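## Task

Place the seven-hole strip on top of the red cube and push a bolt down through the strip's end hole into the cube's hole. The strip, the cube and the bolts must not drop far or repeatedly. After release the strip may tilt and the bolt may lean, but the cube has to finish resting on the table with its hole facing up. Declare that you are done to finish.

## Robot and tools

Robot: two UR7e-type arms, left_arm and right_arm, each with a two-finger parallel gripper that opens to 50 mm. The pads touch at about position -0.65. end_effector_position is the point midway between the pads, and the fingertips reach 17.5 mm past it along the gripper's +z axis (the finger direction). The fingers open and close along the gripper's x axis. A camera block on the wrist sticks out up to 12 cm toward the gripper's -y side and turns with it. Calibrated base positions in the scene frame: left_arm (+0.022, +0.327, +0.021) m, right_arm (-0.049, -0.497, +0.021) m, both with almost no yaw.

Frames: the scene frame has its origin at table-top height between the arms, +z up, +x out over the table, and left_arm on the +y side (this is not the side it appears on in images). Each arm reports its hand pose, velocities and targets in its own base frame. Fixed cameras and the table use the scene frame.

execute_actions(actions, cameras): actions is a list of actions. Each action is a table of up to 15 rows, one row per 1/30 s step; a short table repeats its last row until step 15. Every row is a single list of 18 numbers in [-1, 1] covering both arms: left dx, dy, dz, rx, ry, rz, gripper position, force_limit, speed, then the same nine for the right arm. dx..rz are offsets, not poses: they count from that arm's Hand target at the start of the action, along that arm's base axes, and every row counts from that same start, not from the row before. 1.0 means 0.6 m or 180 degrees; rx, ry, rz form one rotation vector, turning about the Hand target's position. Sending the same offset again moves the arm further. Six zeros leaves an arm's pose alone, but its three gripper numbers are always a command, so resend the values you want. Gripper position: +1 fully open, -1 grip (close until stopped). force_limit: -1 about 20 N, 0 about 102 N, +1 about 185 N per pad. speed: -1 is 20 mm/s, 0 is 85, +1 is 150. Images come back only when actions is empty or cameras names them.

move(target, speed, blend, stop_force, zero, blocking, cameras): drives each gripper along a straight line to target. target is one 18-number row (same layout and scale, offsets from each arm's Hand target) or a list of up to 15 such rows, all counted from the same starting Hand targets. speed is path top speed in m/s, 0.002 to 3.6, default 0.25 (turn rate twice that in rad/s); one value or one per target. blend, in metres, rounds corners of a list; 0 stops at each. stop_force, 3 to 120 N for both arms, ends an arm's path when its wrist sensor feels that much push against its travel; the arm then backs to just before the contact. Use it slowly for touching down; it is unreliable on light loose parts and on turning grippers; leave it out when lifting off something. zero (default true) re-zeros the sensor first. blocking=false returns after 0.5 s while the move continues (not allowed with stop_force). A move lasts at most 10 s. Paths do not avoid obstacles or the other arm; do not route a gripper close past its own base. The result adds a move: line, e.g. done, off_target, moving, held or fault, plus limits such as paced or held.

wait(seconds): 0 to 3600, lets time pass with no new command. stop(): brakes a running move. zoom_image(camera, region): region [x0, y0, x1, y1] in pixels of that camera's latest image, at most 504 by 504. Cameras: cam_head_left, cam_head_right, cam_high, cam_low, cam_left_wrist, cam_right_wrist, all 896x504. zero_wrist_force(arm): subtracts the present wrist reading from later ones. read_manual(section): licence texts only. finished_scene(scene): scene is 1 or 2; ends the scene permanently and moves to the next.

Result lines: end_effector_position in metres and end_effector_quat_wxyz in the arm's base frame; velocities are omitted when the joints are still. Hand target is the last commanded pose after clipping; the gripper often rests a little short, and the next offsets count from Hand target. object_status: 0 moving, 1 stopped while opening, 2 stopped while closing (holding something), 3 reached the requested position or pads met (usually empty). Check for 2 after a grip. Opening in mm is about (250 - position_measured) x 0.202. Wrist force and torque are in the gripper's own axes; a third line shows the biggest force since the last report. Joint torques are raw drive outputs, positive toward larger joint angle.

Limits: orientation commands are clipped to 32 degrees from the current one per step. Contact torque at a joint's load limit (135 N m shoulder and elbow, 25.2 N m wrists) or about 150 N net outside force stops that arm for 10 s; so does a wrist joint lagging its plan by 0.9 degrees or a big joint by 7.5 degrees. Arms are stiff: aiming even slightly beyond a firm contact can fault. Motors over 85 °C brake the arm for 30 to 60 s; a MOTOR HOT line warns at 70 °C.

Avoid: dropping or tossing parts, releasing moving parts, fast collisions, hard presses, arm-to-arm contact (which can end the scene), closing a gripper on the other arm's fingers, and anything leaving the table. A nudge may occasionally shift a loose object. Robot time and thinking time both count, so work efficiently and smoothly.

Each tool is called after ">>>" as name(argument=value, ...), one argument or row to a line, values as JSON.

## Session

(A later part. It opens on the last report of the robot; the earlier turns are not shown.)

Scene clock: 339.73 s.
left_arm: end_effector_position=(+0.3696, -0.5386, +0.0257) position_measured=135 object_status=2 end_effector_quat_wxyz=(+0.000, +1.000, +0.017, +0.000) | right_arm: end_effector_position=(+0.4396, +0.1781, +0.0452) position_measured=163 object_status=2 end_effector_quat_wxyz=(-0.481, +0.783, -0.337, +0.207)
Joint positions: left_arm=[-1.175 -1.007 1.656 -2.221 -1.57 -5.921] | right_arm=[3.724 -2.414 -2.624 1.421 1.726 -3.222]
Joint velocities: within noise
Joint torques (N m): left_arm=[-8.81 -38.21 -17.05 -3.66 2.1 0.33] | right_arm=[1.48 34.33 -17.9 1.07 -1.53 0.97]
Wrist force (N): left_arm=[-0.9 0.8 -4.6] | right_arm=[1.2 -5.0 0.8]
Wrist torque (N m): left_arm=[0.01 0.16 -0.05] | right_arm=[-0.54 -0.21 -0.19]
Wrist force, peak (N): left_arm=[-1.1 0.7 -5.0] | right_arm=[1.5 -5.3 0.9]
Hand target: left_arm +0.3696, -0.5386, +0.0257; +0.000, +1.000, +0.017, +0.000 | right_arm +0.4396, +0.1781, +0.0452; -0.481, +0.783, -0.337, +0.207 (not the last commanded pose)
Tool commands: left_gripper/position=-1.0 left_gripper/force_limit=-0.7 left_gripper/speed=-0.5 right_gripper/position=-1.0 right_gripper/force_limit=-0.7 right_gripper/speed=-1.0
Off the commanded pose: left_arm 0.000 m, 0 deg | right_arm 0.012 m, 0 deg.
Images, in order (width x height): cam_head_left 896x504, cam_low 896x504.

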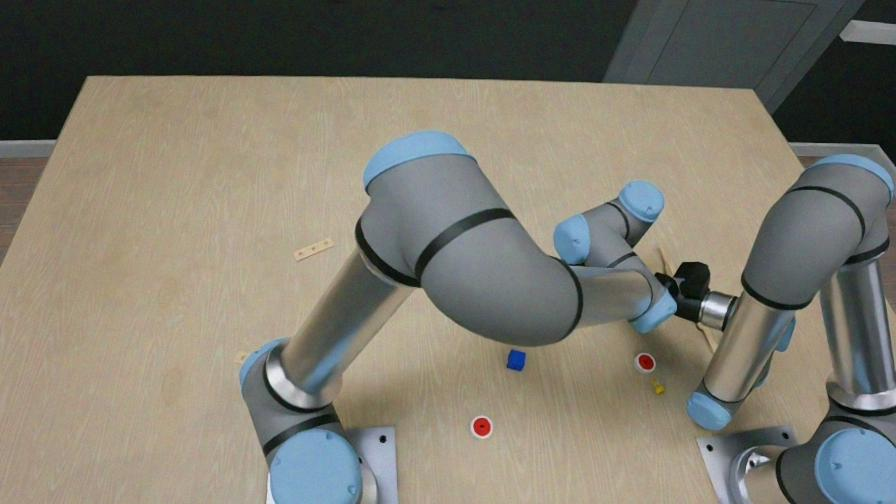

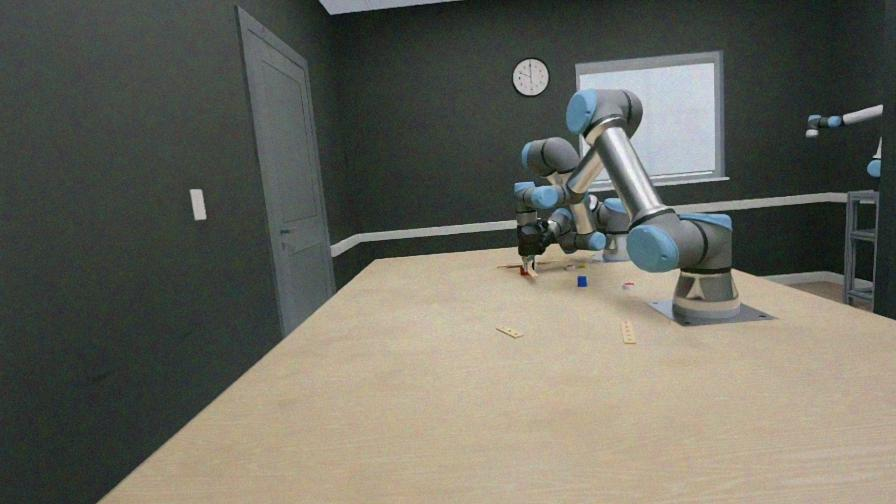

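>>> move(
  target=[
    [0,0,0,0,0,0,-1,-0.7,-0.5,0,0,0.0025,0,0,0,-1,-0.7,-1],
    [0,0,0,0,0,0,-1,-0.7,-0.5,0.0017,-0.0023,0.0025,0,0,0,-1,-0.7,-1],
  ],
  speed=0.05,
)

>>> move(
  target=[0,0,0,0,0,0,-1,-0.7,-0.5,0,0,-0.0067,0,0,0,-1,-0.7,-1],
  speed=0.006,
  stop_force=4,
)

>>> move(
  target=[
    [0,0,0,0,0,0,-1,-0.7,-0.5,0,0,0.0025,0,0,0,-1,-0.7,-1],
    [0,0,0,0,0,0,-1,-0.7,-0.5,0.0008,0.0018,0.0025,0,0,0,-1,-0.7,-1],
  ],
  speed=0.05,
)

>>> move(
  target=[0,0,0,0,0,0,-1,-0.7,-0.5,0,0,-0.0067,0,0,0,-1,-0.7,-1],
  speed=0.006,
  stop_force=4,
)

>>> move(
  target=[
    [0,0,0,0,0,0,-1,-0.7,-0.5,0,0,0.0025,0,0,0,-1,-0.7,-1],
    [0,0,0,0,0,0,-1,-0.7,-0.5,0.0017,-0.0023,0.0025,0,0,0,-1,-0.7,-1],
  ],
  speed=0.05,
)

>>> move(
  target=[0,0,0,0,0,0,-1,-0.7,-0.5,0,0,-0.0067,0,0,0,-1,-0.7,-1],
  speed=0.006,
  stop_force=4,
)

Scene clock: 347.50 s.
left_arm: end_effector_position=(+0.3696, -0.5386, +0.0257) position_measured=135 object_status=2 end_effector_quat_wxyz=(+0.000, +1.000, +0.017, +0.000) | right_arm: end_effector_position=(+0.4406, +0.1768, +0.0467) position_measured=163 object_status=2 end_effector_quat_wxyz=(-0.481, +0.783, -0.337, +0.207)
Joint positions: left_arm=[-1.175 -1.007 1.656 -2.221 -1.57 -5.921] | right_arm=[3.718 -2.406 -2.624 1.412 1.732 -3.225]
Joint torques (N m): left_arm=[-8.59 -38.49 -16.15 -3.56 2.08 0.24] | right_arm=[-6.96 36.09 8.57 1.83 2.88 -2.21]
Wrist force (N): left_arm=[-1.0 1.2 -4.0] | right_arm=[1.1 -1.7 2.5]
Wrist torque (N m): left_arm=[-0.01 0.17 -0.05] | right_arm=[-0.52 -0.19 -0.10]
Wrist force, peak (N): left_arm=[-1.1 0.6 -4.9] | right_arm=[1.2 -5.2 1.0]
Hand target: left_arm +0.3696, -0.5386, +0.0257; +0.000, +1.000, +0.017, +0.000 | right_arm +0.4406, +0.1767, +0.0467; -0.481, +0.783, -0.337, +0.207
Off the commanded pose: left_arm 0.000 m, 0 deg | right_arm 0.000 m, 0 deg.
move: done

Scene clock: 349.13 s.
left_arm: end_effector_position=(+0.3696, -0.5386, +0.0257) position_measured=135 object_status=2 end_effector_quat_wxyz=(+0.000, +1.000, +0.017, +0.000) | right_arm: end_effector_position=(+0.4406, +0.1767, +0.0427) position_measured=163 object_status=2 end_effector_quat_wxyz=(-0.481, +0.783, -0.337, +0.207)
Joint positions: left_arm=[-1.175 -1.007 1.656 -2.221 -1.57 -5.921] | right_arm=[3.717 -2.423 -2.619 1.425 1.733 -3.226]
Joint torques (N m): left_arm=[-8.29 -38.55 -16.68 -3.6 2.07 0.23] | right_arm=[-4.79 21.55 9.08 4.69 1.51 -1.25]
Wrist force (N): left_arm=[-0.9 1.0 -4.1] | right_arm=[1.1 -1.7 2.3]
Wrist torque (N m): left_arm=[-0.04 0.14 -0.06] | right_arm=[-0.52 -0.19 -0.10]
Wrist force, peak (N): left_arm=[-1.2 1.3 -4.3] | right_arm=[1.1 -1.7 2.7]
Hand target: left_arm +0.3696, -0.5386, +0.0257; +0.000, +1.000, +0.017, +0.000 | right_arm +0.4406, +0.1767, +0.0427; -0.481, +0.783, -0.337, +0.207
Off the commanded pose: left_arm 0.000 m, 0 deg | right_arm 0.000 m, 0 deg.
move: done

Scene clock: 349.70 s.
left_arm: end_effector_position=(+0.3696, -0.5386, +0.0257) position_measured=135 object_status=2 end_effector_quat_wxyz=(+0.000, +1.000, +0.017, +0.000) | right_arm: end_effector_position=(+0.4410, +0.1776, +0.0441) position_measured=163 object_status=2 end_effector_quat_wxyz=(-0.481, +0.783, -0.337, +0.207)
Joint positions: left_arm=[-1.175 -1.007 1.656 -2.221 -1.57 -5.921] | right_arm=[3.719 -2.416 -2.62 1.418 1.731 -3.225]
Joint torques (N m): left_arm=[-8.2 -38.26 -16.76 -3.69 2.11 0.22] | right_arm=[8.92 35.33 10.4 1.75 -2.2 1.19]
Wrist force (N): left_arm=[-1.0 0.9 -4.0] | right_arm=[1.0 -1.6 2.4]
Wrist torque (N m): left_arm=[-0.05 0.17 -0.05] | right_arm=[-0.51 -0.18 -0.15]
Wrist force, peak (N): left_arm=[-0.9 1.2 -4.2] | right_arm=[1.1 -1.8 2.7]
Hand target: left_arm +0.3696, -0.5386, +0.0257; +0.000, +1.000, +0.017, +0.000 | right_arm +0.4411, +0.1778, +0.0442; -0.481, +0.783, -0.337, +0.207
Off the commanded pose: left_arm 0.000 m, 0 deg | right_arm 0.000 m, 0 deg.
move: done

Scene clock: 351.33 s.
left_arm: end_effector_position=(+0.3696, -0.5386, +0.0257) position_measured=135 object_status=2 end_effector_quat_wxyz=(+0.000, +1.000, +0.017, +0.000) | right_arm: end_effector_position=(+0.4411, +0.1778, +0.0402) position_measured=163 object_status=2 end_effector_quat_wxyz=(-0.481, +0.783, -0.337, +0.207)
Joint positions: left_arm=[-1.175 -1.007 1.656 -2.221 -1.57 -5.921] | right_arm=[3.72 -2.434 -2.615 1.431 1.73 -3.224]
Joint torques (N m): left_arm=[-7.71 -38.3 -16.28 -3.73 2.03 0.21] | right_arm=[7.78 23.17 10.36 4.59 -2.3 1.6]
Wrist force (N): left_arm=[-0.9 1.1 -3.9] | right_arm=[1.0 -1.4 2.1]
Wrist torque (N m): left_arm=[0.01 0.16 -0.06] | right_arm=[-0.47 -0.16 -0.16]
Wrist force, peak (N): left_arm=[-1.0 1.1 -4.2] | right_arm=[1.1 -1.9 2.6]
Hand target: left_arm +0.3696, -0.5386, +0.0257; +0.000, +1.000, +0.017, +0.000 | right_arm +0.4411, +0.1778, +0.0402; -0.481, +0.783, -0.337, +0.207
Off the commanded pose: left_arm 0.000 m, 0 deg | right_arm 0.000 m, 0 deg.
move: done

Scene clock: 352.00 s.
left_arm: end_effector_position=(+0.3696, -0.5386, +0.0257) position_measured=135 object_status=2 end_effector_quat_wxyz=(+0.000, +1.000, +0.017, +0.000) | right_arm: end_effector_position=(+0.4420, +0.1765, +0.0417) position_measured=163 object_status=2 end_effector_quat_wxyz=(-0.481, +0.783, -0.337, +0.207)
Joint positions: left_arm=[-1.175 -1.007 1.656 -2.221 -1.57 -5.921] | right_arm=[3.713 -2.426 -2.614 1.422 1.736 -3.227]
Joint torques (N m): left_arm=[-7.74 -37.96 -16.66 -3.68 2.01 0.25] | right_arm=[-7.69 38.67 10.39 2.16 2.26 -1.91]
Wrist force (N): left_arm=[-0.2 1.8 -4.2] | right_arm=[-0.7 -1.0 2.3]
Wrist torque (N m): left_arm=[-0.04 0.17 -0.13] | right_arm=[-0.51 -0.24 -0.06]
Wrist force, peak (N): left_arm=[-0.2 1.8 -4.2] | right_arm=[1.2 -1.7 2.5]
Hand target: left_arm +0.3696, -0.5386, +0.0257; +0.000, +1.000, +0.017, +0.000 | right_arm +0.4421, +0.1764, +0.0417; -0.481, +0.783, -0.337, +0.207
Off the commanded pose: left_arm 0.000 m, 0 deg | right_arm 0.000 m, 0 deg.
move: done

Scene clock: 353.40 s.
left_arm: end_effector_position=(+0.3696, -0.5386, +0.0257) position_measured=135 object_status=2 end_effector_quat_wxyz=(+0.000, +1.000, +0.017, +0.000) | right_arm: end_effector_position=(+0.4421, +0.1764, +0.0379) position_measured=163 object_status=2 end_effector_quat_wxyz=(-0.481, +0.783, -0.337, +0.207)
Joint positions: left_arm=[-1.175 -1.007 1.656 -2.221 -1.57 -5.921] | right_arm=[3.713 -2.442 -2.61 1.434 1.737 -3.228]
Joint torques (N m): left_arm=[-8.07 -38.12 -16.55 -3.64 2.09 0.13] | right_arm=[-8.78 34.54 1.79 0.96 1.69 -1.97]
Wrist force (N): left_arm=[0.1 2.3 -4.1] | right_arm=[-1.3 -4.9 0.5]
Wrist torque (N m): left_arm=[-0.01 0.16 -0.15] | right_arm=[-0.51 -0.26 -0.05]
Wrist force, peak (N): left_arm=[-0.2 2.4 -4.3] | right_arm=[-1.3 -5.7 0.3]
Hand target: left_arm +0.3696, -0.5386, +0.0257; +0.000, +1.000, +0.017, +0.000 | right_arm +0.4421, +0.1764, +0.0379; -0.481, +0.783, -0.337, +0.207
Off the commanded pose: left_arm 0.000 m, 0 deg | right_arm 0.000 m, 0 deg.
move: contact (right_arm)

>>> move(
  target=[
    [0,0,0,0,0,0,-1,-0.7,-0.5,0,0,0.002,0,0,0,-1,-0.7,-1],
    [0,0,0,0,0,0,-1,-0.7,-0.5,-0.0022,0.0013,0.002,0,0,0,-1,-0.7,-1],
  ],
  speed=0.05,
)

>>> move(
  target=[0,0,0,0,0,0,-1,-0.7,-0.5,0,0,-0.011,0,0,0,-1,-0.7,-1],
  speed=0.006,
  stop_force=5,
  cameras=["cam_high","cam_head_right"],
)

>>> zoom_image(
  camera="cam_head_right",
  region=[634, 270, 658, 294],
)

Scene clock: 359.40 s.
left_arm: end_effector_position=(+0.3696, -0.5386, +0.0257) position_measured=135 object_status=2 end_effector_quat_wxyz=(+0.000, +1.000, +0.017, +0.000) | right_arm: end_effector_position=(+0.4409, +0.1771, +0.0391) position_measured=163 object_status=2 end_effector_quat_wxyz=(-0.481, +0.783, -0.337, +0.207)
Joint positions: left_arm=[-1.175 -1.007 1.656 -2.221 -1.57 -5.921] | right_arm=[3.718 -2.439 -2.614 1.436 1.732 -3.225]
Joint torques (N m): left_arm=[-7.02 -38.12 -16.33 -3.59 1.96 0.07] | right_arm=[8.84 35.79 -18.02 4.73 -2.29 1.45]
Wrist force (N): left_arm=[-0.7 0.9 -4.1] | right_arm=[1.0 -1.6 2.3]
Wrist torque (N m): left_arm=[-0.04 0.14 -0.06] | right_arm=[-0.51 -0.17 -0.21]
Wrist force, peak (N): left_arm=[-0.1 2.3 -4.4] | right_arm=[-1.4 -5.0 0.5]
Hand target: left_arm +0.3696, -0.5386, +0.0257; +0.000, +1.000, +0.017, +0.000 | right_arm +0.4408, +0.1772, +0.0391; -0.481, +0.783, -0.337, +0.207
Off the commanded pose: left_arm 0.000 m, 0 deg | right_arm 0.000 m, 0 deg.
move: done

Scene clock: 360.87 s.
left_arm: end_effector_position=(+0.3696, -0.5386, +0.0257) position_measured=135 object_status=2 end_effector_quat_wxyz=(+0.000, +1.000, +0.017, +0.000) | right_arm: end_effector_position=(+0.4408, +0.1772, +0.0378) position_measured=163 object_status=2 end_effector_quat_wxyz=(-0.481, +0.783, -0.337, +0.207)
Joint positions: left_arm=[-1.175 -1.007 1.656 -2.221 -1.57 -5.921] | right_arm=[3.718 -2.445 -2.613 1.441 1.732 -3.225]
Joint torques (N m): left_arm=[-6.6 -38.39 -16.32 -3.61 1.72 0.09] | right_arm=[6.27 35.96 -19.51 1.3 -1.35 1.16]
Wrist force (N): left_arm=[-0.9 1.1 -4.0] | right_arm=[1.9 -4.3 1.9]
Wrist torque (N m): left_arm=[-0.03 0.13 -0.05] | right_arm=[-0.52 -0.16 -0.21]
Wrist force, peak (N): left_arm=[-1.1 1.2 -4.2] | right_arm=[2.2 -8.9 -0.6]
Hand target: left_arm +0.3696, -0.5386, +0.0257; +0.000, +1.000, +0.017, +0.000 | right_arm +0.4408, +0.1772, +0.0378; -0.481, +0.783, -0.337, +0.207 (not the last commanded pose)
Off the commanded pose: left_arm 0.000 m, 0 deg | right_arm 0.005 m, 0 deg.
move: contact (right_arm)
Images, in order (width x height): cam_head_right 896x504, cam_high 896x504.

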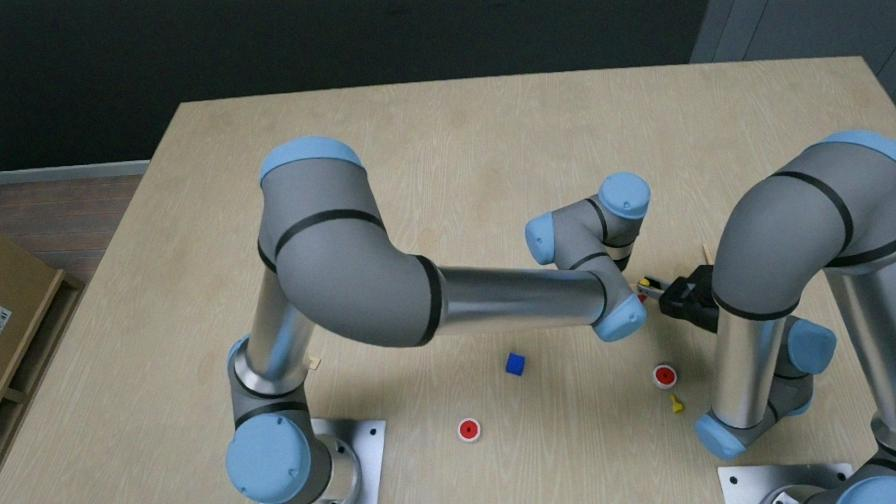

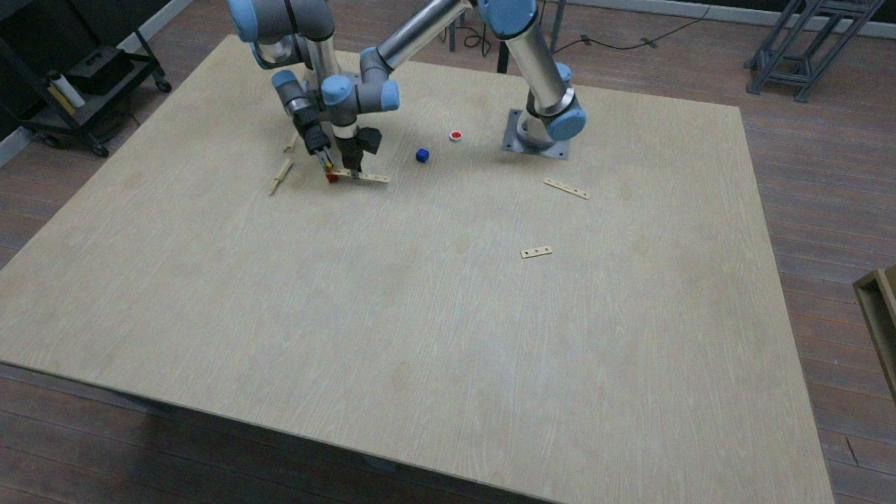

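Scaled by 21.000 from the camera's image (finer frame: 1280x720).

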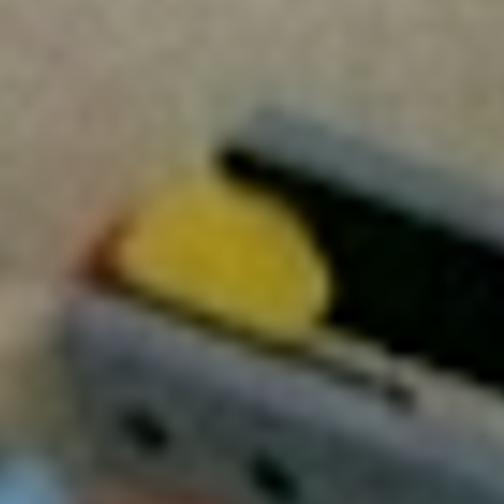

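>>> move(
  target=[0,0,0.0017,0,0,0,-1,-0.7,-0.5,0,0,0.0012,0,0,0,-1,-0.7,-1],
  speed=0.05,
)

>>> move(
  target=[0,0,0,0,0,0,-1,-0.7,-0.5,0,0,-0.01,0,0,0,-1,-0.7,-1],
  speed=0.005,
  stop_force=8,
)

>>> move(
  target=[
    [0,0,0,0,0,0,-1,-0.7,-0.5,0,0,0.0012,0,0,0,-1,-0.7,-1],
    [0,0,0,0,0,0,-1,-0.7,-0.5,0.0017,0,0.0012,0,0,0,-1,-0.7,-1],
  ],
  speed=0.05,
)

>>> move(
  target=[0,0,0,0,0,0,-1,-0.7,-0.5,0,0,-0.01,0,0,0,-1,-0.7,-1],
  speed=0.005,
  stop_force=6,
)

>>> move(
  target=[
    [0,0,0,0,0,0,-1,-0.7,-0.5,0,0,0.0012,0,0,0,-1,-0.7,-1],
    [0,0,0,0,0,0,-1,-0.7,-0.5,-0.0017,-0.0017,0.0012,0,0,0,-1,-0.7,-1],
  ],
  speed=0.05,
)

>>> move(
  target=[0,0,0,0,0,0,-1,-0.7,-0.5,0,0,-0.01,0,0,0,-1,-0.7,-1],
  speed=0.005,
  stop_force=6,
)

Scene clock: 366.90 s.
left_arm: end_effector_position=(+0.3696, -0.5386, +0.0267) position_measured=135 object_status=2 end_effector_quat_wxyz=(+0.000, +1.000, +0.017, +0.000) | right_arm: end_effector_position=(+0.4408, +0.1772, +0.0385) position_measured=163 object_status=2 end_effector_quat_wxyz=(-0.481, +0.783, -0.337, +0.207)
Joint positions: left_arm=[-1.175 -1.009 1.655 -2.218 -1.57 -5.921] | right_arm=[3.718 -2.442 -2.614 1.439 1.732 -3.225]
Joint torques (N m): left_arm=[-6.58 -52.63 -27.55 -0.9 1.28 0.05] | right_arm=[-0.48 36.48 -17.85 1.95 0.56 0.44]
Wrist force (N): left_arm=[-0.8 1.3 -1.8] | right_arm=[1.2 -1.7 2.5]
Wrist torque (N m): left_arm=[0.11 0.15 -0.06] | right_arm=[-0.53 -0.20 -0.20]
Wrist force, peak (N): left_arm=[-1.1 1.2 -4.3] | right_arm=[2.1 -4.5 1.9]
Hand target: left_arm +0.3696, -0.5386, +0.0267; +0.000, +1.000, +0.017, +0.000 | right_arm +0.4408, +0.1772, +0.0385; -0.481, +0.783, -0.337, +0.207
Off the commanded pose: left_arm 0.000 m, 0 deg | right_arm 0.000 m, 0 deg.
move: done

Scene clock: 368.40 s.
left_arm: end_effector_position=(+0.3696, -0.5386, +0.0267) position_measured=135 object_status=2 end_effector_quat_wxyz=(+0.000, +1.000, +0.017, +0.000) | right_arm: end_effector_position=(+0.4407, +0.1771, +0.0374) position_measured=163 object_status=2 end_effector_quat_wxyz=(-0.481, +0.783, -0.337, +0.207)
Joint positions: left_arm=[-1.175 -1.009 1.655 -2.218 -1.57 -5.921] | right_arm=[3.718 -2.446 -2.613 1.442 1.732 -3.225]
Joint torques (N m): left_arm=[-5.94 -52.76 -27.88 -1.16 1.06 0.04] | right_arm=[-1.8 33.54 -19.99 0.16 1.33 -0.17]
Wrist force (N): left_arm=[-1.0 1.5 -1.7] | right_arm=[2.1 -9.0 -0.9]
Wrist torque (N m): left_arm=[0.16 0.15 -0.05] | right_arm=[-0.52 -0.16 -0.22]
Wrist force, peak (N): left_arm=[-1.2 1.4 -1.9] | right_arm=[1.3 -12.8 -2.4]
Hand target: left_arm +0.3696, -0.5386, +0.0267; +0.000, +1.000, +0.017, +0.000 | right_arm +0.4407, +0.1771, +0.0374; -0.481, +0.783, -0.337, +0.207 (not the last commanded pose)
Off the commanded pose: left_arm 0.000 m, 0 deg | right_arm 0.005 m, 0 deg.
move: contact (right_arm)

Scene clock: 368.93 s.
left_arm: end_effector_position=(+0.3696, -0.5386, +0.0267) position_measured=135 object_status=2 end_effector_quat_wxyz=(+0.000, +1.000, +0.017, +0.000) | right_arm: end_effector_position=(+0.4417, +0.1771, +0.0381) position_measured=163 object_status=2 end_effector_quat_wxyz=(-0.481, +0.783, -0.337, +0.207)
Joint positions: left_arm=[-1.175 -1.009 1.655 -2.218 -1.57 -5.921] | right_arm=[3.716 -2.442 -2.611 1.436 1.733 -3.226]
Joint torques (N m): left_arm=[-6.28 -52.7 -27.88 -1.24 0.9 0.09] | right_arm=[-7.7 36.65 8.91 1.95 2.79 -1.98]
Wrist force (N): left_arm=[-1.1 1.3 -1.6] | right_arm=[1.2 -1.8 2.2]
Wrist torque (N m): left_arm=[0.17 0.17 -0.05] | right_arm=[-0.54 -0.20 -0.16]
Wrist force, peak (N): left_arm=[-0.9 1.6 -1.7] | right_arm=[2.0 -8.9 -0.9]
Hand target: left_arm +0.3696, -0.5386, +0.0267; +0.000, +1.000, +0.017, +0.000 | right_arm +0.4418, +0.1771, +0.0381; -0.481, +0.783, -0.337, +0.207
Off the commanded pose: left_arm 0.000 m, 0 deg | right_arm 0.000 m, 0 deg.
move: done

Scene clock: 370.47 s.
left_arm: end_effector_position=(+0.3696, -0.5386, +0.0267) position_measured=135 object_status=2 end_effector_quat_wxyz=(+0.000, +1.000, +0.017, +0.000) | right_arm: end_effector_position=(+0.4418, +0.1771, +0.0373) position_measured=163 object_status=2 end_effector_quat_wxyz=(-0.481, +0.783, -0.337, +0.207)
Joint positions: left_arm=[-1.175 -1.009 1.655 -2.218 -1.57 -5.921] | right_arm=[3.716 -2.445 -2.61 1.438 1.734 -3.226]
Joint torques (N m): left_arm=[-6.1 -52.55 -27.9 -1.34 0.89 -0.04] | right_arm=[-4.55 35.03 -19.63 1.16 2.12 -1.78]
Wrist force (N): left_arm=[-0.8 1.3 -1.5] | right_arm=[1.9 -5.8 -0.2]
Wrist torque (N m): left_arm=[0.14 0.13 -0.06] | right_arm=[-0.54 -0.19 -0.17]
Wrist force, peak (N): left_arm=[-1.0 1.4 -1.8] | right_arm=[1.7 -9.6 -2.7]
Hand target: left_arm +0.3696, -0.5386, +0.0267; +0.000, +1.000, +0.017, +0.000 | right_arm +0.4418, +0.1771, +0.0373; -0.481, +0.783, -0.337, +0.207 (not the last commanded pose)
Off the commanded pose: left_arm 0.000 m, 0 deg | right_arm 0.005 m, 0 deg.
move: contact (right_arm)

Scene clock: 370.97 s.
left_arm: end_effector_position=(+0.3696, -0.5386, +0.0267) position_measured=135 object_status=2 end_effector_quat_wxyz=(+0.000, +1.000, +0.017, +0.000) | right_arm: end_effector_position=(+0.4409, +0.1762, +0.0380) position_measured=163 object_status=2 end_effector_quat_wxyz=(-0.481, +0.783, -0.337, +0.208)
Joint positions: left_arm=[-1.175 -1.009 1.655 -2.218 -1.57 -5.921] | right_arm=[3.715 -2.444 -2.613 1.44 1.735 -3.227]
Joint torques (N m): left_arm=[-5.61 -51.64 -27.68 -1.44 0.72 -0.02] | right_arm=[-9.1 22.94 -19.47 4.49 2.71 -2.15]
Wrist force (N): left_arm=[-0.8 1.5 -1.6] | right_arm=[1.1 -2.1 2.7]
Wrist torque (N m): left_arm=[0.13 0.14 -0.06] | right_arm=[-0.52 -0.23 -0.11]
Wrist force, peak (N): left_arm=[-1.1 1.2 -1.8] | right_arm=[1.4 -5.7 -0.4]
Hand target: left_arm +0.3696, -0.5386, +0.0267; +0.000, +1.000, +0.017, +0.000 | right_arm +0.4407, +0.1761, +0.0380; -0.481, +0.783, -0.337, +0.207
Off the commanded pose: left_arm 0.000 m, 0 deg | right_arm 0.000 m, 0 deg.
move: done

Scene clock: 372.13 s.
left_arm: end_effector_position=(+0.3696, -0.5386, +0.0267) position_measured=135 object_status=2 end_effector_quat_wxyz=(+0.000, +1.000, +0.017, +0.000) | right_arm: end_effector_position=(+0.4407, +0.1761, +0.0376) position_measured=163 object_status=2 end_effector_quat_wxyz=(-0.481, +0.783, -0.337, +0.207)
Joint positions: left_arm=[-1.175 -1.009 1.655 -2.218 -1.57 -5.921] | right_arm=[3.715 -2.446 -2.614 1.442 1.735 -3.227]
Joint torques (N m): left_arm=[-5.49 -52.24 -27.97 -1.58 0.46 0.04] | right_arm=[-5.19 33.87 -2.51 0.66 2.17 -1.47]
Wrist force (N): left_arm=[-0.9 1.6 -1.7] | right_arm=[0.0 -7.6 0.7]
Wrist torque (N m): left_arm=[0.14 0.15 -0.06] | right_arm=[-0.52 -0.22 -0.10]
Wrist force, peak (N): left_arm=[-1.1 1.7 -1.7] | right_arm=[0.3 -10.9 -0.8]
Hand target: left_arm +0.3696, -0.5386, +0.0267; +0.000, +1.000, +0.017, +0.000 | right_arm +0.4407, +0.1761, +0.0376; -0.481, +0.783, -0.337, +0.207 (not the last commanded pose)
Off the commanded pose: left_arm 0.000 m, 0 deg | right_arm 0.006 m, 0 deg.
move: contact (right_arm)

>>> move(
  target=[
    [0,0,0,0,0,0,-1,-0.7,-0.5,0,0,0.05,0,0,0,-1,-0.7,-1],
    [0,0,0,0,0,0,-1,-0.7,-0.5,-0.05,-0.05,0.08,-0.1299,0.137,0,-1,-0.7,-1],
  ],
  speed=0.15,
  cameras=["cam_right_wrist","cam_head_right","cam_high"],
)

>>> zoom_image(
  camera="cam_head_right",
  region=[636, 278, 654, 296],
)

>>> zoom_image(
  camera="cam_right_wrist",
  region=[360, 100, 600, 330],
)

Scene clock: 384.73 s.
left_arm: end_effector_position=(+0.3696, -0.5386, +0.0267) position_measured=135 object_status=2 end_effector_quat_wxyz=(+0.000, +1.000, +0.017, +0.000) | right_arm: end_effector_position=(+0.4107, +0.1461, +0.0856) position_measured=163 object_status=2 end_effector_quat_wxyz=(-0.231, +0.889, -0.382, +0.100)
Joint positions: left_arm=[-1.175 -1.009 1.655 -2.218 -1.57 -5.921] | right_arm=[3.75 -1.54 -2.572 -0.096 1.642 -3.274]
Joint torques (N m): left_arm=[-4.65 -52.5 -27.03 -2.33 -0.34 0] | right_arm=[7.11 23.36 32.37 2.16 -2 -1.74]
Wrist force (N): left_arm=[-1.0 1.3 -1.9] | right_arm=[0.7 -0.5 0.1]
Wrist torque (N m): left_arm=[0.15 0.16 -0.05] | right_arm=[-0.02 -0.21 -0.21]
Wrist force, peak (N): left_arm=[-1.0 1.7 -1.8] | right_arm=[-0.1 -7.8 0.6]
Hand target: left_arm +0.3696, -0.5386, +0.0267; +0.000, +1.000, +0.017, +0.000 | right_arm +0.4107, +0.1461, +0.0856; -0.231, +0.889, -0.382, +0.100
Off the commanded pose: left_arm 0.000 m, 0 deg | right_arm 0.000 m, 0 deg.
move: done
cam_right_wrist: T_world_to_cam=[[0.68373, -0.72973, -0.00268, -0.1614], [-0.72195, -0.6759, -0.14813, 0.42165], [0.10628, 0.10321, -0.98896, 0.15621]] pos_world=[0.39816, 0.1511, 0.21651]
Images, in order (width x height): cam_head_right 896x504, cam_high 896x504, cam_right_wrist 896x504.

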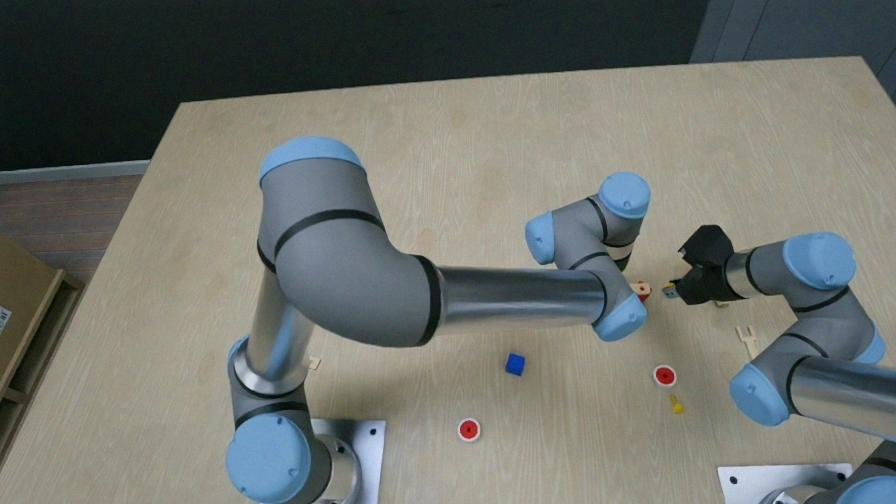

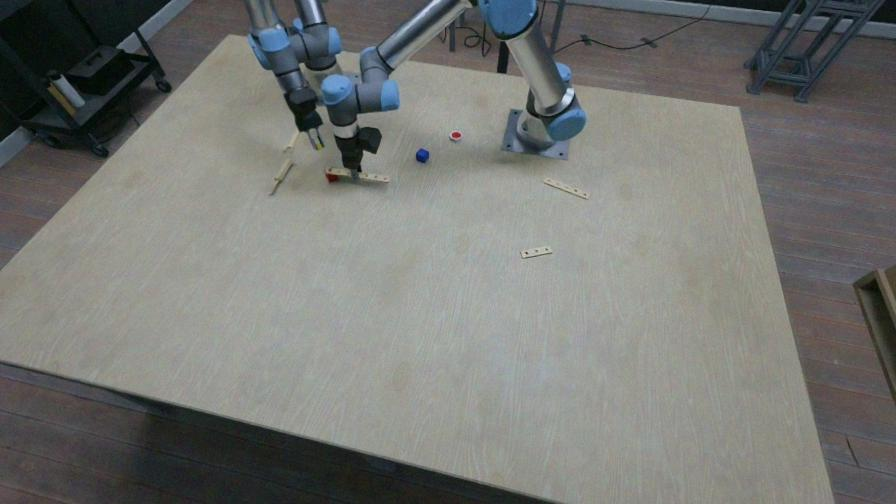

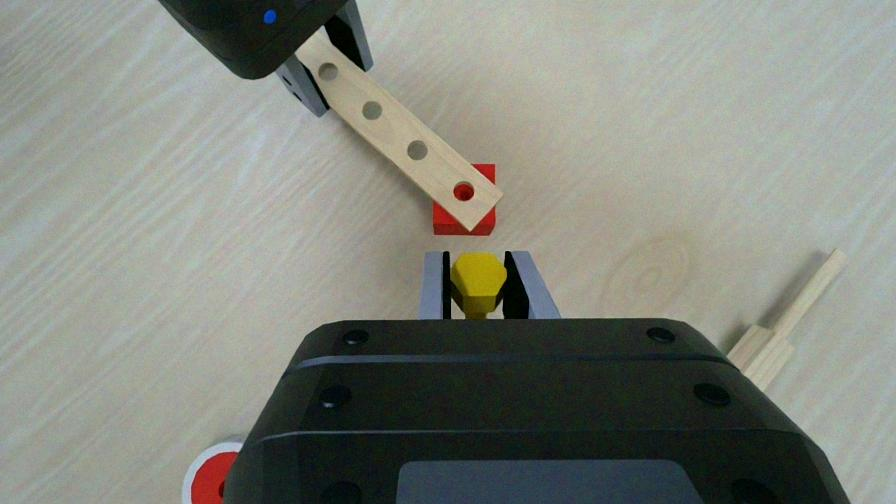

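Scaled by 28.000 from the camera's image (finer frame: 1280x720).

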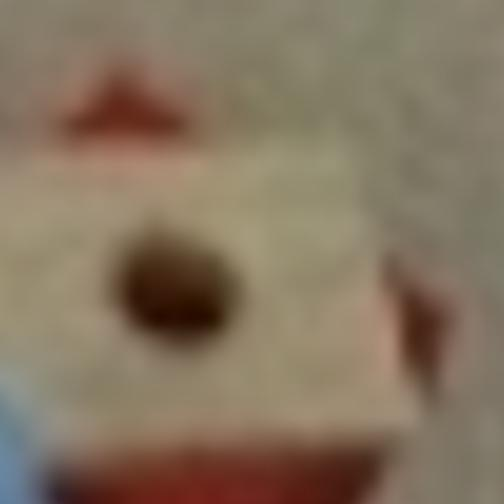

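Scaled by 2.100 from the camera's image (finer frame: 1280x720).

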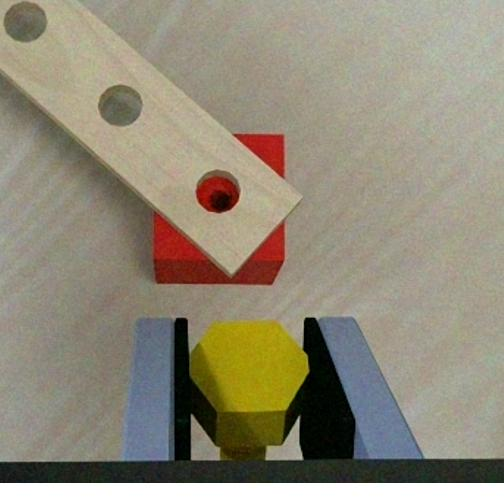

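>>> zoom_image(
  camera="cam_right_wrist",
  region=[430, 160, 500, 240],
)

Scaled by 6.300 from the camera's image (finer frame: 1280x720).

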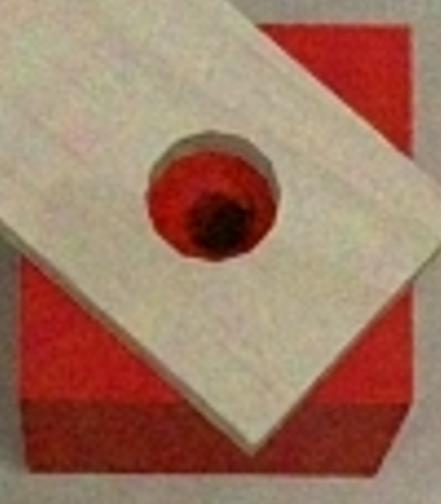

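>>> move(
  target=[
    [0,0,0.0017,0,0,0,-1,-0.7,-0.5,0.051,0.0522,-0.03,0.1299,-0.137,0,-1,-0.7,-1],
    [0,0,0.0017,0,0,0,-1,-0.7,-0.5,0.051,0.0522,-0.0765,0.1299,-0.137,0,-1,-0.7,-1],
  ],
  speed=0.1,
)

>>> move(
  target=[0,0,0,0,0,0,-1,-0.7,-0.5,0,0,-0.011,0,0,0,-1,-0.7,-1],
  speed=0.005,
  stop_force=6,
)

>>> move(
  target=[
    [0,0,0,0,0,0,-1,-0.7,-0.5,0,0,0.0015,0,0,0,-1,-0.7,-1],
    [0,0,0,0,0,0,-1,-0.7,-0.5,0.0008,0.0008,0.0015,0,0,0,-1,-0.7,-1],
  ],
  speed=0.05,
)

>>> move(
  target=[0,0,0,0,0,0,-1,-0.7,-0.5,0,0,-0.008,0,0,0,-1,-0.7,-1],
  speed=0.005,
  stop_force=6,
)

>>> execute_actions(
  actions=[],
  cameras=["cam_right_wrist"],
)

>>> zoom_image(
  camera="cam_right_wrist",
  region=[400, 220, 560, 330],
)

Scene clock: 404.83 s.
left_arm: end_effector_position=(+0.3696, -0.5386, +0.0277) position_measured=135 object_status=2 end_effector_quat_wxyz=(+0.000, +1.000, +0.017, +0.000) | right_arm: end_effector_position=(+0.4413, +0.1774, +0.0398) position_measured=163 object_status=2 end_effector_quat_wxyz=(-0.481, +0.783, -0.337, +0.207)
Joint positions: left_arm=[-1.175 -1.01 1.655 -2.216 -1.57 -5.921] | right_arm=[3.718 -2.435 -2.614 1.432 1.732 -3.225]
Joint torques (N m): left_arm=[-3.78 -53.6 -28.38 -1.06 -1.51 -0.03] | right_arm=[8.98 24.15 10.3 5.02 -2.29 1.53]
Wrist force (N): left_arm=[-1.1 1.2 -0.7] | right_arm=[1.1 -2.0 2.5]
Wrist torque (N m): left_arm=[0.21 0.18 -0.06] | right_arm=[-0.56 -0.19 -0.20]
Wrist force, peak (N): left_arm=[-1.0 1.5 -1.8] | right_arm=[1.2 -2.5 2.0]
Hand target: left_arm +0.3696, -0.5386, +0.0277; +0.000, +1.000, +0.017, +0.000 | right_arm +0.4413, +0.1774, +0.0397; -0.481, +0.783, -0.337, +0.207
Off the commanded pose: left_arm 0.000 m, 0 deg | right_arm 0.000 m, 0 deg.
move: done

Scene clock: 406.67 s.
left_arm: end_effector_position=(+0.3696, -0.5386, +0.0277) position_measured=135 object_status=2 end_effector_quat_wxyz=(+0.000, +1.000, +0.017, +0.000) | right_arm: end_effector_position=(+0.4413, +0.1774, +0.0372) position_measured=163 object_status=2 end_effector_quat_wxyz=(-0.481, +0.783, -0.337, +0.207)
Joint positions: left_arm=[-1.175 -1.01 1.655 -2.216 -1.57 -5.921] | right_arm=[3.718 -2.446 -2.611 1.441 1.732 -3.225]
Joint torques (N m): left_arm=[-3.4 -53.83 -29.08 -1.2 -1.67 -0.11] | right_arm=[5.68 34.4 -18.68 1.2 -2.1 1.53]
Wrist force (N): left_arm=[-1.0 1.1 -0.4] | right_arm=[1.6 -5.6 -0.3]
Wrist torque (N m): left_arm=[0.20 0.15 -0.05] | right_arm=[-0.52 -0.18 -0.20]
Wrist force, peak (N): left_arm=[-1.0 1.3 -0.8] | right_arm=[1.1 -10.1 -2.6]
Hand target: left_arm +0.3696, -0.5386, +0.0277; +0.000, +1.000, +0.017, +0.000 | right_arm +0.4413, +0.1774, +0.0372; -0.481, +0.783, -0.337, +0.207 (not the last commanded pose)
Off the commanded pose: left_arm 0.000 m, 0 deg | right_arm 0.004 m, 0 deg.
move: contact (right_arm)

Scene clock: 407.17 s.
left_arm: end_effector_position=(+0.3696, -0.5386, +0.0277) position_measured=135 object_status=2 end_effector_quat_wxyz=(+0.000, +1.000, +0.017, +0.000) | right_arm: end_effector_position=(+0.4417, +0.1778, +0.0381) position_measured=163 object_status=2 end_effector_quat_wxyz=(-0.481, +0.783, -0.337, +0.207)
Joint positions: left_arm=[-1.175 -1.01 1.655 -2.216 -1.57 -5.921] | right_arm=[3.719 -2.442 -2.611 1.436 1.731 -3.225]
Joint torques (N m): left_arm=[-3.75 -53.38 -28.68 -1.07 -1.72 -0.15] | right_arm=[7.77 37.24 8.61 1.98 -2.05 1.35]
Wrist force (N): left_arm=[-0.6 0.9 -0.8] | right_arm=[1.2 -1.4 2.0]
Wrist torque (N m): left_arm=[0.21 0.15 -0.08] | right_arm=[-0.55 -0.21 -0.20]
Wrist force, peak (N): left_arm=[-1.0 1.3 -0.5] | right_arm=[1.7 -5.6 -0.4]
Hand target: left_arm +0.3696, -0.5386, +0.0277; +0.000, +1.000, +0.017, +0.000 | right_arm +0.4418, +0.1779, +0.0381; -0.481, +0.783, -0.337, +0.207
Off the commanded pose: left_arm 0.000 m, 0 deg | right_arm 0.000 m, 0 deg.
move: done

Scene clock: 408.67 s.
left_arm: end_effector_position=(+0.3696, -0.5386, +0.0277) position_measured=135 object_status=2 end_effector_quat_wxyz=(+0.000, +1.000, +0.017, +0.000) | right_arm: end_effector_position=(+0.4418, +0.1779, +0.0373) position_measured=163 object_status=2 end_effector_quat_wxyz=(-0.481, +0.783, -0.337, +0.207)
Joint positions: left_arm=[-1.175 -1.01 1.655 -2.216 -1.57 -5.921] | right_arm=[3.719 -2.445 -2.61 1.438 1.731 -3.225]
Joint torques (N m): left_arm=[-2.92 -52.33 -28.34 -2.47 -1.69 -0.11] | right_arm=[5.72 35.76 -18.2 1.24 -2.04 1.55]
Wrist force (N): left_arm=[-1.1 1.3 -0.7] | right_arm=[1.6 -5.7 -0.4]
Wrist torque (N m): left_arm=[0.22 0.17 -0.05] | right_arm=[-0.58 -0.22 -0.21]
Wrist force, peak (N): left_arm=[-1.2 1.2 -0.7] | right_arm=[1.0 -9.4 -3.1]
Hand target: left_arm +0.3696, -0.5386, +0.0277; +0.000, +1.000, +0.017, +0.000 | right_arm +0.4418, +0.1779, +0.0373; -0.481, +0.783, -0.337, +0.207 (not the last commanded pose)
Off the commanded pose: left_arm 0.000 m, 0 deg | right_arm 0.004 m, 0 deg.
move: contact (right_arm)

Scene clock: 408.67 s.
left_arm: end_effector_position=(+0.3696, -0.5386, +0.0277) position_measured=135 object_status=2 end_effector_quat_wxyz=(+0.000, +1.000, +0.017, +0.000) | right_arm: end_effector_position=(+0.4418, +0.1779, +0.0373) position_measured=163 object_status=2 end_effector_quat_wxyz=(-0.481, +0.783, -0.337, +0.207)
Joint positions: left_arm=[-1.175 -1.01 1.655 -2.216 -1.57 -5.921] | right_arm=[3.719 -2.445 -2.61 1.438 1.731 -3.225]
Joint velocities: within noise
Joint torques (N m): left_arm=[-2.92 -52.33 -28.34 -2.47 -1.69 -0.11] | right_arm=[5.72 35.76 -18.2 1.24 -2.04 1.55]
Wrist force (N): left_arm=[-1.1 1.3 -0.7] | right_arm=[1.6 -5.7 -0.4]
Wrist torque (N m): left_arm=[0.22 0.17 -0.05] | right_arm=[-0.58 -0.22 -0.21]
Wrist force, peak (N): left_arm=[-1.1 1.3 -0.7] | right_arm=[1.6 -5.7 -0.4]
Hand target: left_arm +0.3696, -0.5386, +0.0277; +0.000, +1.000, +0.017, +0.000 | right_arm +0.4418, +0.1779, +0.0373; -0.481, +0.783, -0.337, +0.207 (not the last commanded pose)
Tool commands: left_gripper/position=-1.0 left_gripper/force_limit=-0.7 left_gripper/speed=-0.5 right_gripper/position=-1.0 right_gripper/force_limit=-0.7 right_gripper/speed=-1.0
Off the commanded pose: left_arm 0.000 m, 0 deg | right_arm 0.004 m, 0 deg.
camera_calibration:
cam_right_wrist: T_world_to_cam=[[0.6856, -0.72796, -0.0055, -0.16058], [-0.53931, -0.50283, -0.6755, 0.36658], [0.48897, 0.46609, -0.73734, -0.14114]] pos_world=[0.37681, 0.13322, 0.14268]
Images, in order (width x height): cam_right_wrist 896x504.

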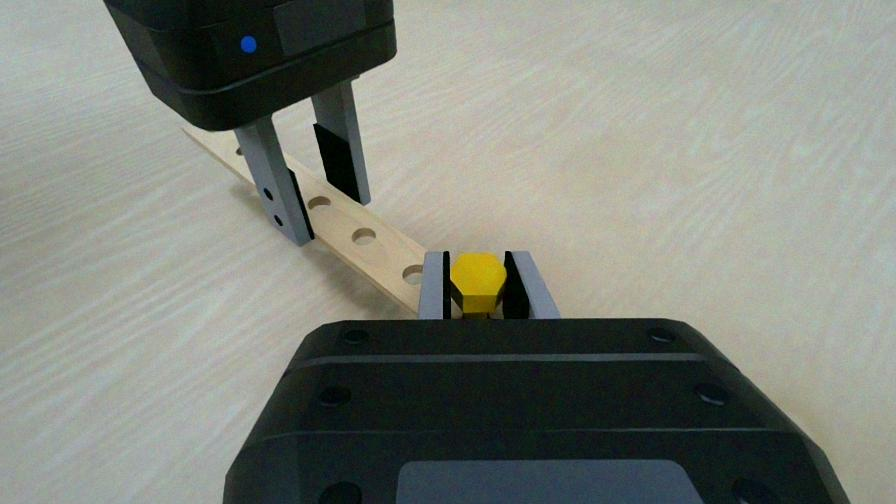

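Scaled by 3.150 from the camera's image (finer frame: 1280x720).

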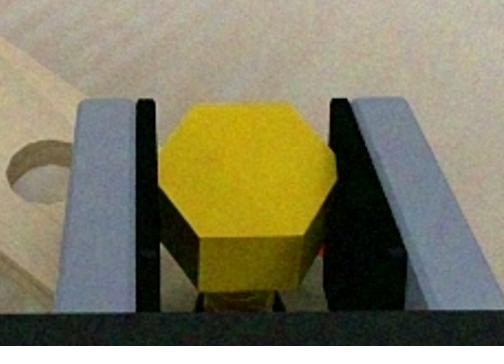

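>>> move(
  target=[
    [0,0,-0.0022,0,0,0,-1,-0.7,-0.5,0,0,0,0,0,0,-0.2,0,-0.9],
    [0,0,-0.0022,0,0,0,-1,-0.7,-0.5,-0.07,-0.066,0.035,0,0,0,0,0,0],
    [0,0,-0.0022,0,0,0,-1,-0.7,-0.5,-0.07,-0.066,0.1,-0.145,0.153,0,1,0,0],
  ],
  speed=0.1,
  cameras=["cam_right_wrist","cam_high"],
)

>>> zoom_image(
  camera="cam_right_wrist",
  region=[370, 100, 570, 280],
)

>>> zoom_image(
  camera="cam_high",
  region=[316, 152, 344, 185],
)

Scene clock: 430.37 s.
left_arm: end_effector_position=(+0.3696, -0.5386, +0.0264) position_measured=135 object_status=2 end_effector_quat_wxyz=(+0.000, +1.000, +0.017, +0.000) | right_arm: end_effector_position=(+0.3998, +0.1383, +0.0973) position_measured=3 object_status=3 end_effector_quat_wxyz=(-0.200, +0.897, -0.385, +0.087)
Joint positions: left_arm=[-1.175 -1.008 1.656 -2.219 -1.57 -5.921] | right_arm=[3.757 -1.448 -2.544 -0.285 1.63 -3.272]
Joint torques (N m): left_arm=[-2.31 -40.92 -23.35 -1.65 0.03 -0.29] | right_arm=[6.59 18.9 34.06 2.25 -2.18 1.22]
Wrist force (N): left_arm=[-1.4 1.6 -2.0] | right_arm=[0.5 -0.5 0.1]
Wrist torque (N m): left_arm=[0.17 0.18 -0.04] | right_arm=[0.01 -0.19 -0.33]
Wrist force, peak (N): left_arm=[-7.3 12.3 -2.7] | right_arm=[-2.1 -5.9 14.1]
Hand target: left_arm +0.3696, -0.5386, +0.0264; +0.000, +1.000, +0.017, +0.000 | right_arm +0.3998, +0.1383, +0.0973; -0.200, +0.897, -0.385, +0.087
Off the commanded pose: left_arm 0.000 m, 0 deg | right_arm 0.000 m, 0 deg.
move: done
cam_right_wrist: T_world_to_cam=[[0.68357, -0.72989, -0.00242, -0.15956], [-0.72772, -0.68127, -0.07935, 0.40655], [0.05627, 0.056, -0.99684, 0.197]] pos_world=[0.39384, 0.14948, 0.22825]
Images, in order (width x height): cam_high 896x504, cam_right_wrist 896x504.

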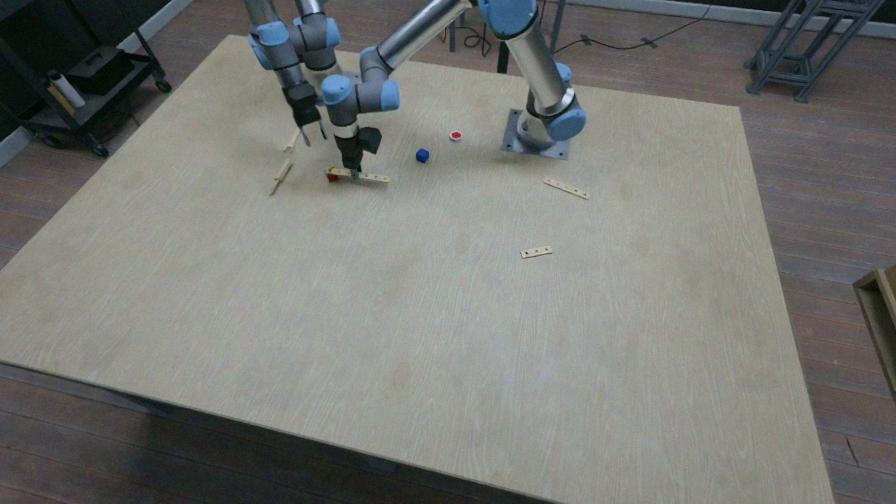

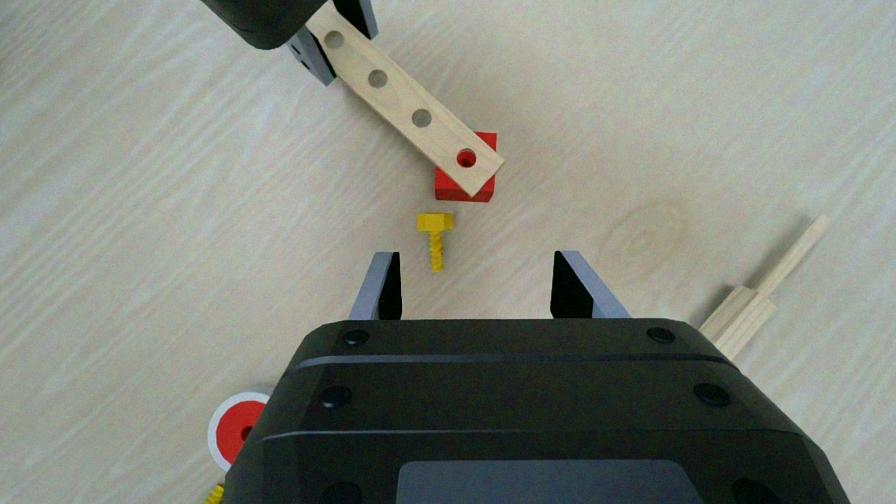

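Scaled by 2.520 from the camera's image (finer frame: 1280x720).

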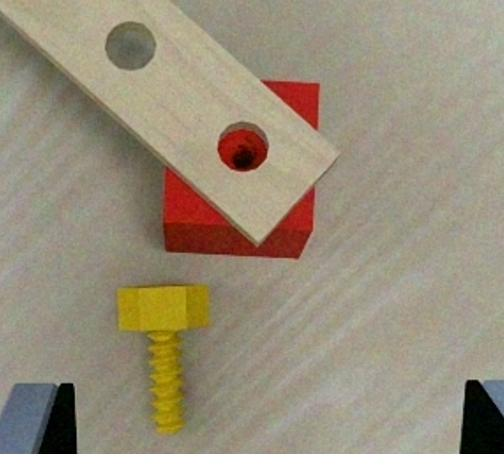

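Scaled by 15.273 from the camera's image (finer frame: 1280x720).

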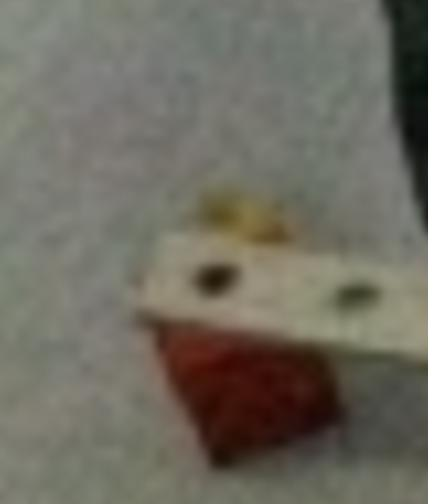

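>>> zoom_image(
  camera="cam_right_wrist",
  region=[450, 140, 485, 175],
)

>>> zoom_image(
  camera="cam_right_wrist",
  region=[405, 200, 465, 280],
)

Scaled by 14.400 from the camera's image (finer frame: 1280x720).

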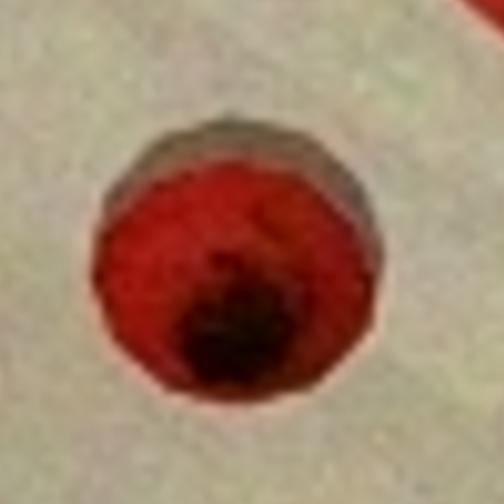

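Scaled by 6.300 from the camera's image (finer frame: 1280x720).

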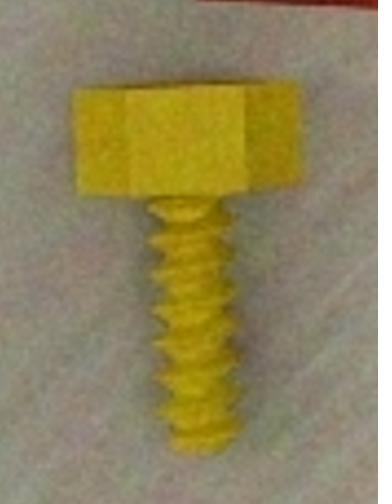

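>>> move(
  target=[
    [0,0,0,0,0,0,-1,-0.7,-0.5,0.0202,0.0552,-0.1,0,0,0,0.34,0,0],
    [0,0,0,0,0,0,-1,-0.7,-0.5,0.0202,0.0552,-0.155,0,0,0,0.34,0,0],
  ],
  speed=0.12,
)

>>> move(
  target=[0,0,0,0,0,0,-1,-0.7,-0.5,0,0,-0.0063,0,0,0,0.34,0,0],
  speed=0.008,
  stop_force=5,
)

>>> move(
  target=[
    [0,0,0,0,0,0,-1,-0.7,-0.5,0,0,0,0,0,0,-1,-0.7,-1],
    [0,0,0,0,0,0,-1,-0.7,-0.5,0,0,0.04,0,0,0,-1,-0.7,-1],
    [0,0,0,0,0,0,-1,-0.7,-0.5,-0.0867,-0.1017,0.04,0,0,0,-1,-0.7,-1],
    [0,0,0,0,0,0,-1,-0.7,-0.5,-0.0867,-0.1017,0.0015,0,0,0,-1,-0.7,-1],
  ],
  speed=0.12,
  cameras=["cam_right_wrist"],
)

>>> zoom_image(
  camera="cam_right_wrist",
  region=[380, 220, 580, 330],
)

Scene clock: 467.73 s.
left_arm: end_effector_position=(+0.3696, -0.5386, +0.0264) position_measured=135 object_status=2 end_effector_quat_wxyz=(+0.000, +1.000, +0.017, +0.000) | right_arm: end_effector_position=(+0.4119, +0.1714, +0.0044) position_measured=101 object_status=3 end_effector_quat_wxyz=(-0.200, +0.897, -0.385, +0.087)
Joint positions: left_arm=[-1.175 -1.008 1.656 -2.219 -1.57 -5.921] | right_arm=[3.819 -1.843 -2.575 0.144 1.604 -3.215]
Joint torques (N m): left_arm=[-1.82 -45.16 -22.67 -2.58 -1.45 -0.3] | right_arm=[-8.35 14.43 -1.77 5.23 2.71 -1.3]
Wrist force (N): left_arm=[-1.5 1.7 -2.1] | right_arm=[0.4 -0.2 0.1]
Wrist torque (N m): left_arm=[0.19 0.19 -0.04] | right_arm=[0.05 -0.17 -0.33]
Wrist force, peak (N): left_arm=[-1.6 1.7 -2.1] | right_arm=[1.0 -0.7 -1.0]
Hand target: left_arm +0.3696, -0.5386, +0.0264; +0.000, +1.000, +0.017, +0.000 | right_arm +0.4119, +0.1714, +0.0043; -0.200, +0.897, -0.385, +0.087
Off the commanded pose: left_arm 0.000 m, 0 deg | right_arm 0.000 m, 0 deg.
move: done

Scene clock: 469.20 s.
left_arm: end_effector_position=(+0.3696, -0.5386, +0.0264) position_measured=135 object_status=2 end_effector_quat_wxyz=(+0.000, +1.000, +0.017, +0.000) | right_arm: end_effector_position=(+0.4119, +0.1714, +0.0005) position_measured=101 object_status=3 end_effector_quat_wxyz=(-0.200, +0.897, -0.385, +0.087)
Joint positions: left_arm=[-1.175 -1.008 1.656 -2.219 -1.57 -5.921] | right_arm=[3.819 -1.86 -2.576 0.162 1.604 -3.215]
Joint torques (N m): left_arm=[-1.02 -45.7 -22.66 -2.85 -1.56 -0.21] | right_arm=[-8.57 14.95 -3.19 5.02 2.56 -1.46]
Wrist force (N): left_arm=[-1.2 1.6 -2.2] | right_arm=[0.3 -0.5 -0.1]
Wrist torque (N m): left_arm=[0.16 0.14 -0.03] | right_arm=[0.00 -0.14 -0.33]
Wrist force, peak (N): left_arm=[-1.5 1.6 -2.1] | right_arm=[0.8 -0.3 -0.2]
Hand target: left_arm +0.3696, -0.5386, +0.0264; +0.000, +1.000, +0.017, +0.000 | right_arm +0.4119, +0.1714, +0.0005; -0.200, +0.897, -0.385, +0.087
Off the commanded pose: left_arm 0.000 m, 0 deg | right_arm 0.000 m, 0 deg.
move: done

Scene clock: 473.03 s.
left_arm: end_effector_position=(+0.3696, -0.5386, +0.0264) position_measured=135 object_status=2 end_effector_quat_wxyz=(+0.000, +1.000, +0.017, +0.000) | right_arm: end_effector_position=(+0.3599, +0.1104, +0.0015) position_measured=163 object_status=2 end_effector_quat_wxyz=(-0.200, +0.897, -0.385, +0.087)
Joint positions: left_arm=[-1.175 -1.008 1.656 -2.219 -1.57 -5.921] | right_arm=[3.758 -1.771 -2.753 0.247 1.63 -3.271]
Joint torques (N m): left_arm=[-0.13 -45.6 -22.84 -3.39 -1.43 -0.35] | right_arm=[-8.09 8.53 -5.29 4.85 2.6 -2.09]
Wrist force (N): left_arm=[-1.3 1.6 -2.1] | right_arm=[0.6 -0.2 -0.1]
Wrist torque (N m): left_arm=[0.17 0.15 -0.03] | right_arm=[0.05 -0.19 -0.23]
Wrist force, peak (N): left_arm=[-1.5 1.8 -2.1] | right_arm=[0.4 -1.6 0.0]
Hand target: left_arm +0.3696, -0.5386, +0.0264; +0.000, +1.000, +0.017, +0.000 | right_arm +0.3599, +0.1104, +0.0014; -0.200, +0.897, -0.385, +0.087
Off the commanded pose: left_arm 0.000 m, 0 deg | right_arm 0.000 m, 0 deg.
move: done
cam_right_wrist: T_world_to_cam=[[0.68356, -0.72989, -0.00241, -0.15288], [-0.72772, -0.68128, -0.07921, 0.35089], [0.05617, 0.0559, -0.99686, 0.10536]] pos_world=[0.35394, 0.12158, 0.13245]

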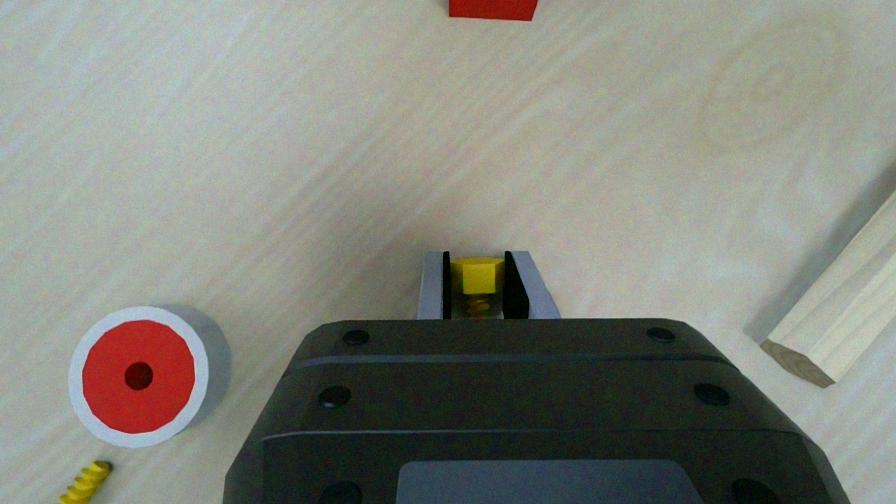

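Scaled by 2.520 from the camera's image (finer frame: 1280x720).

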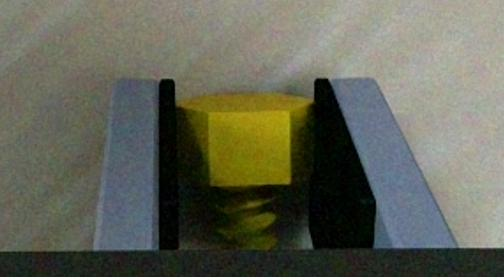

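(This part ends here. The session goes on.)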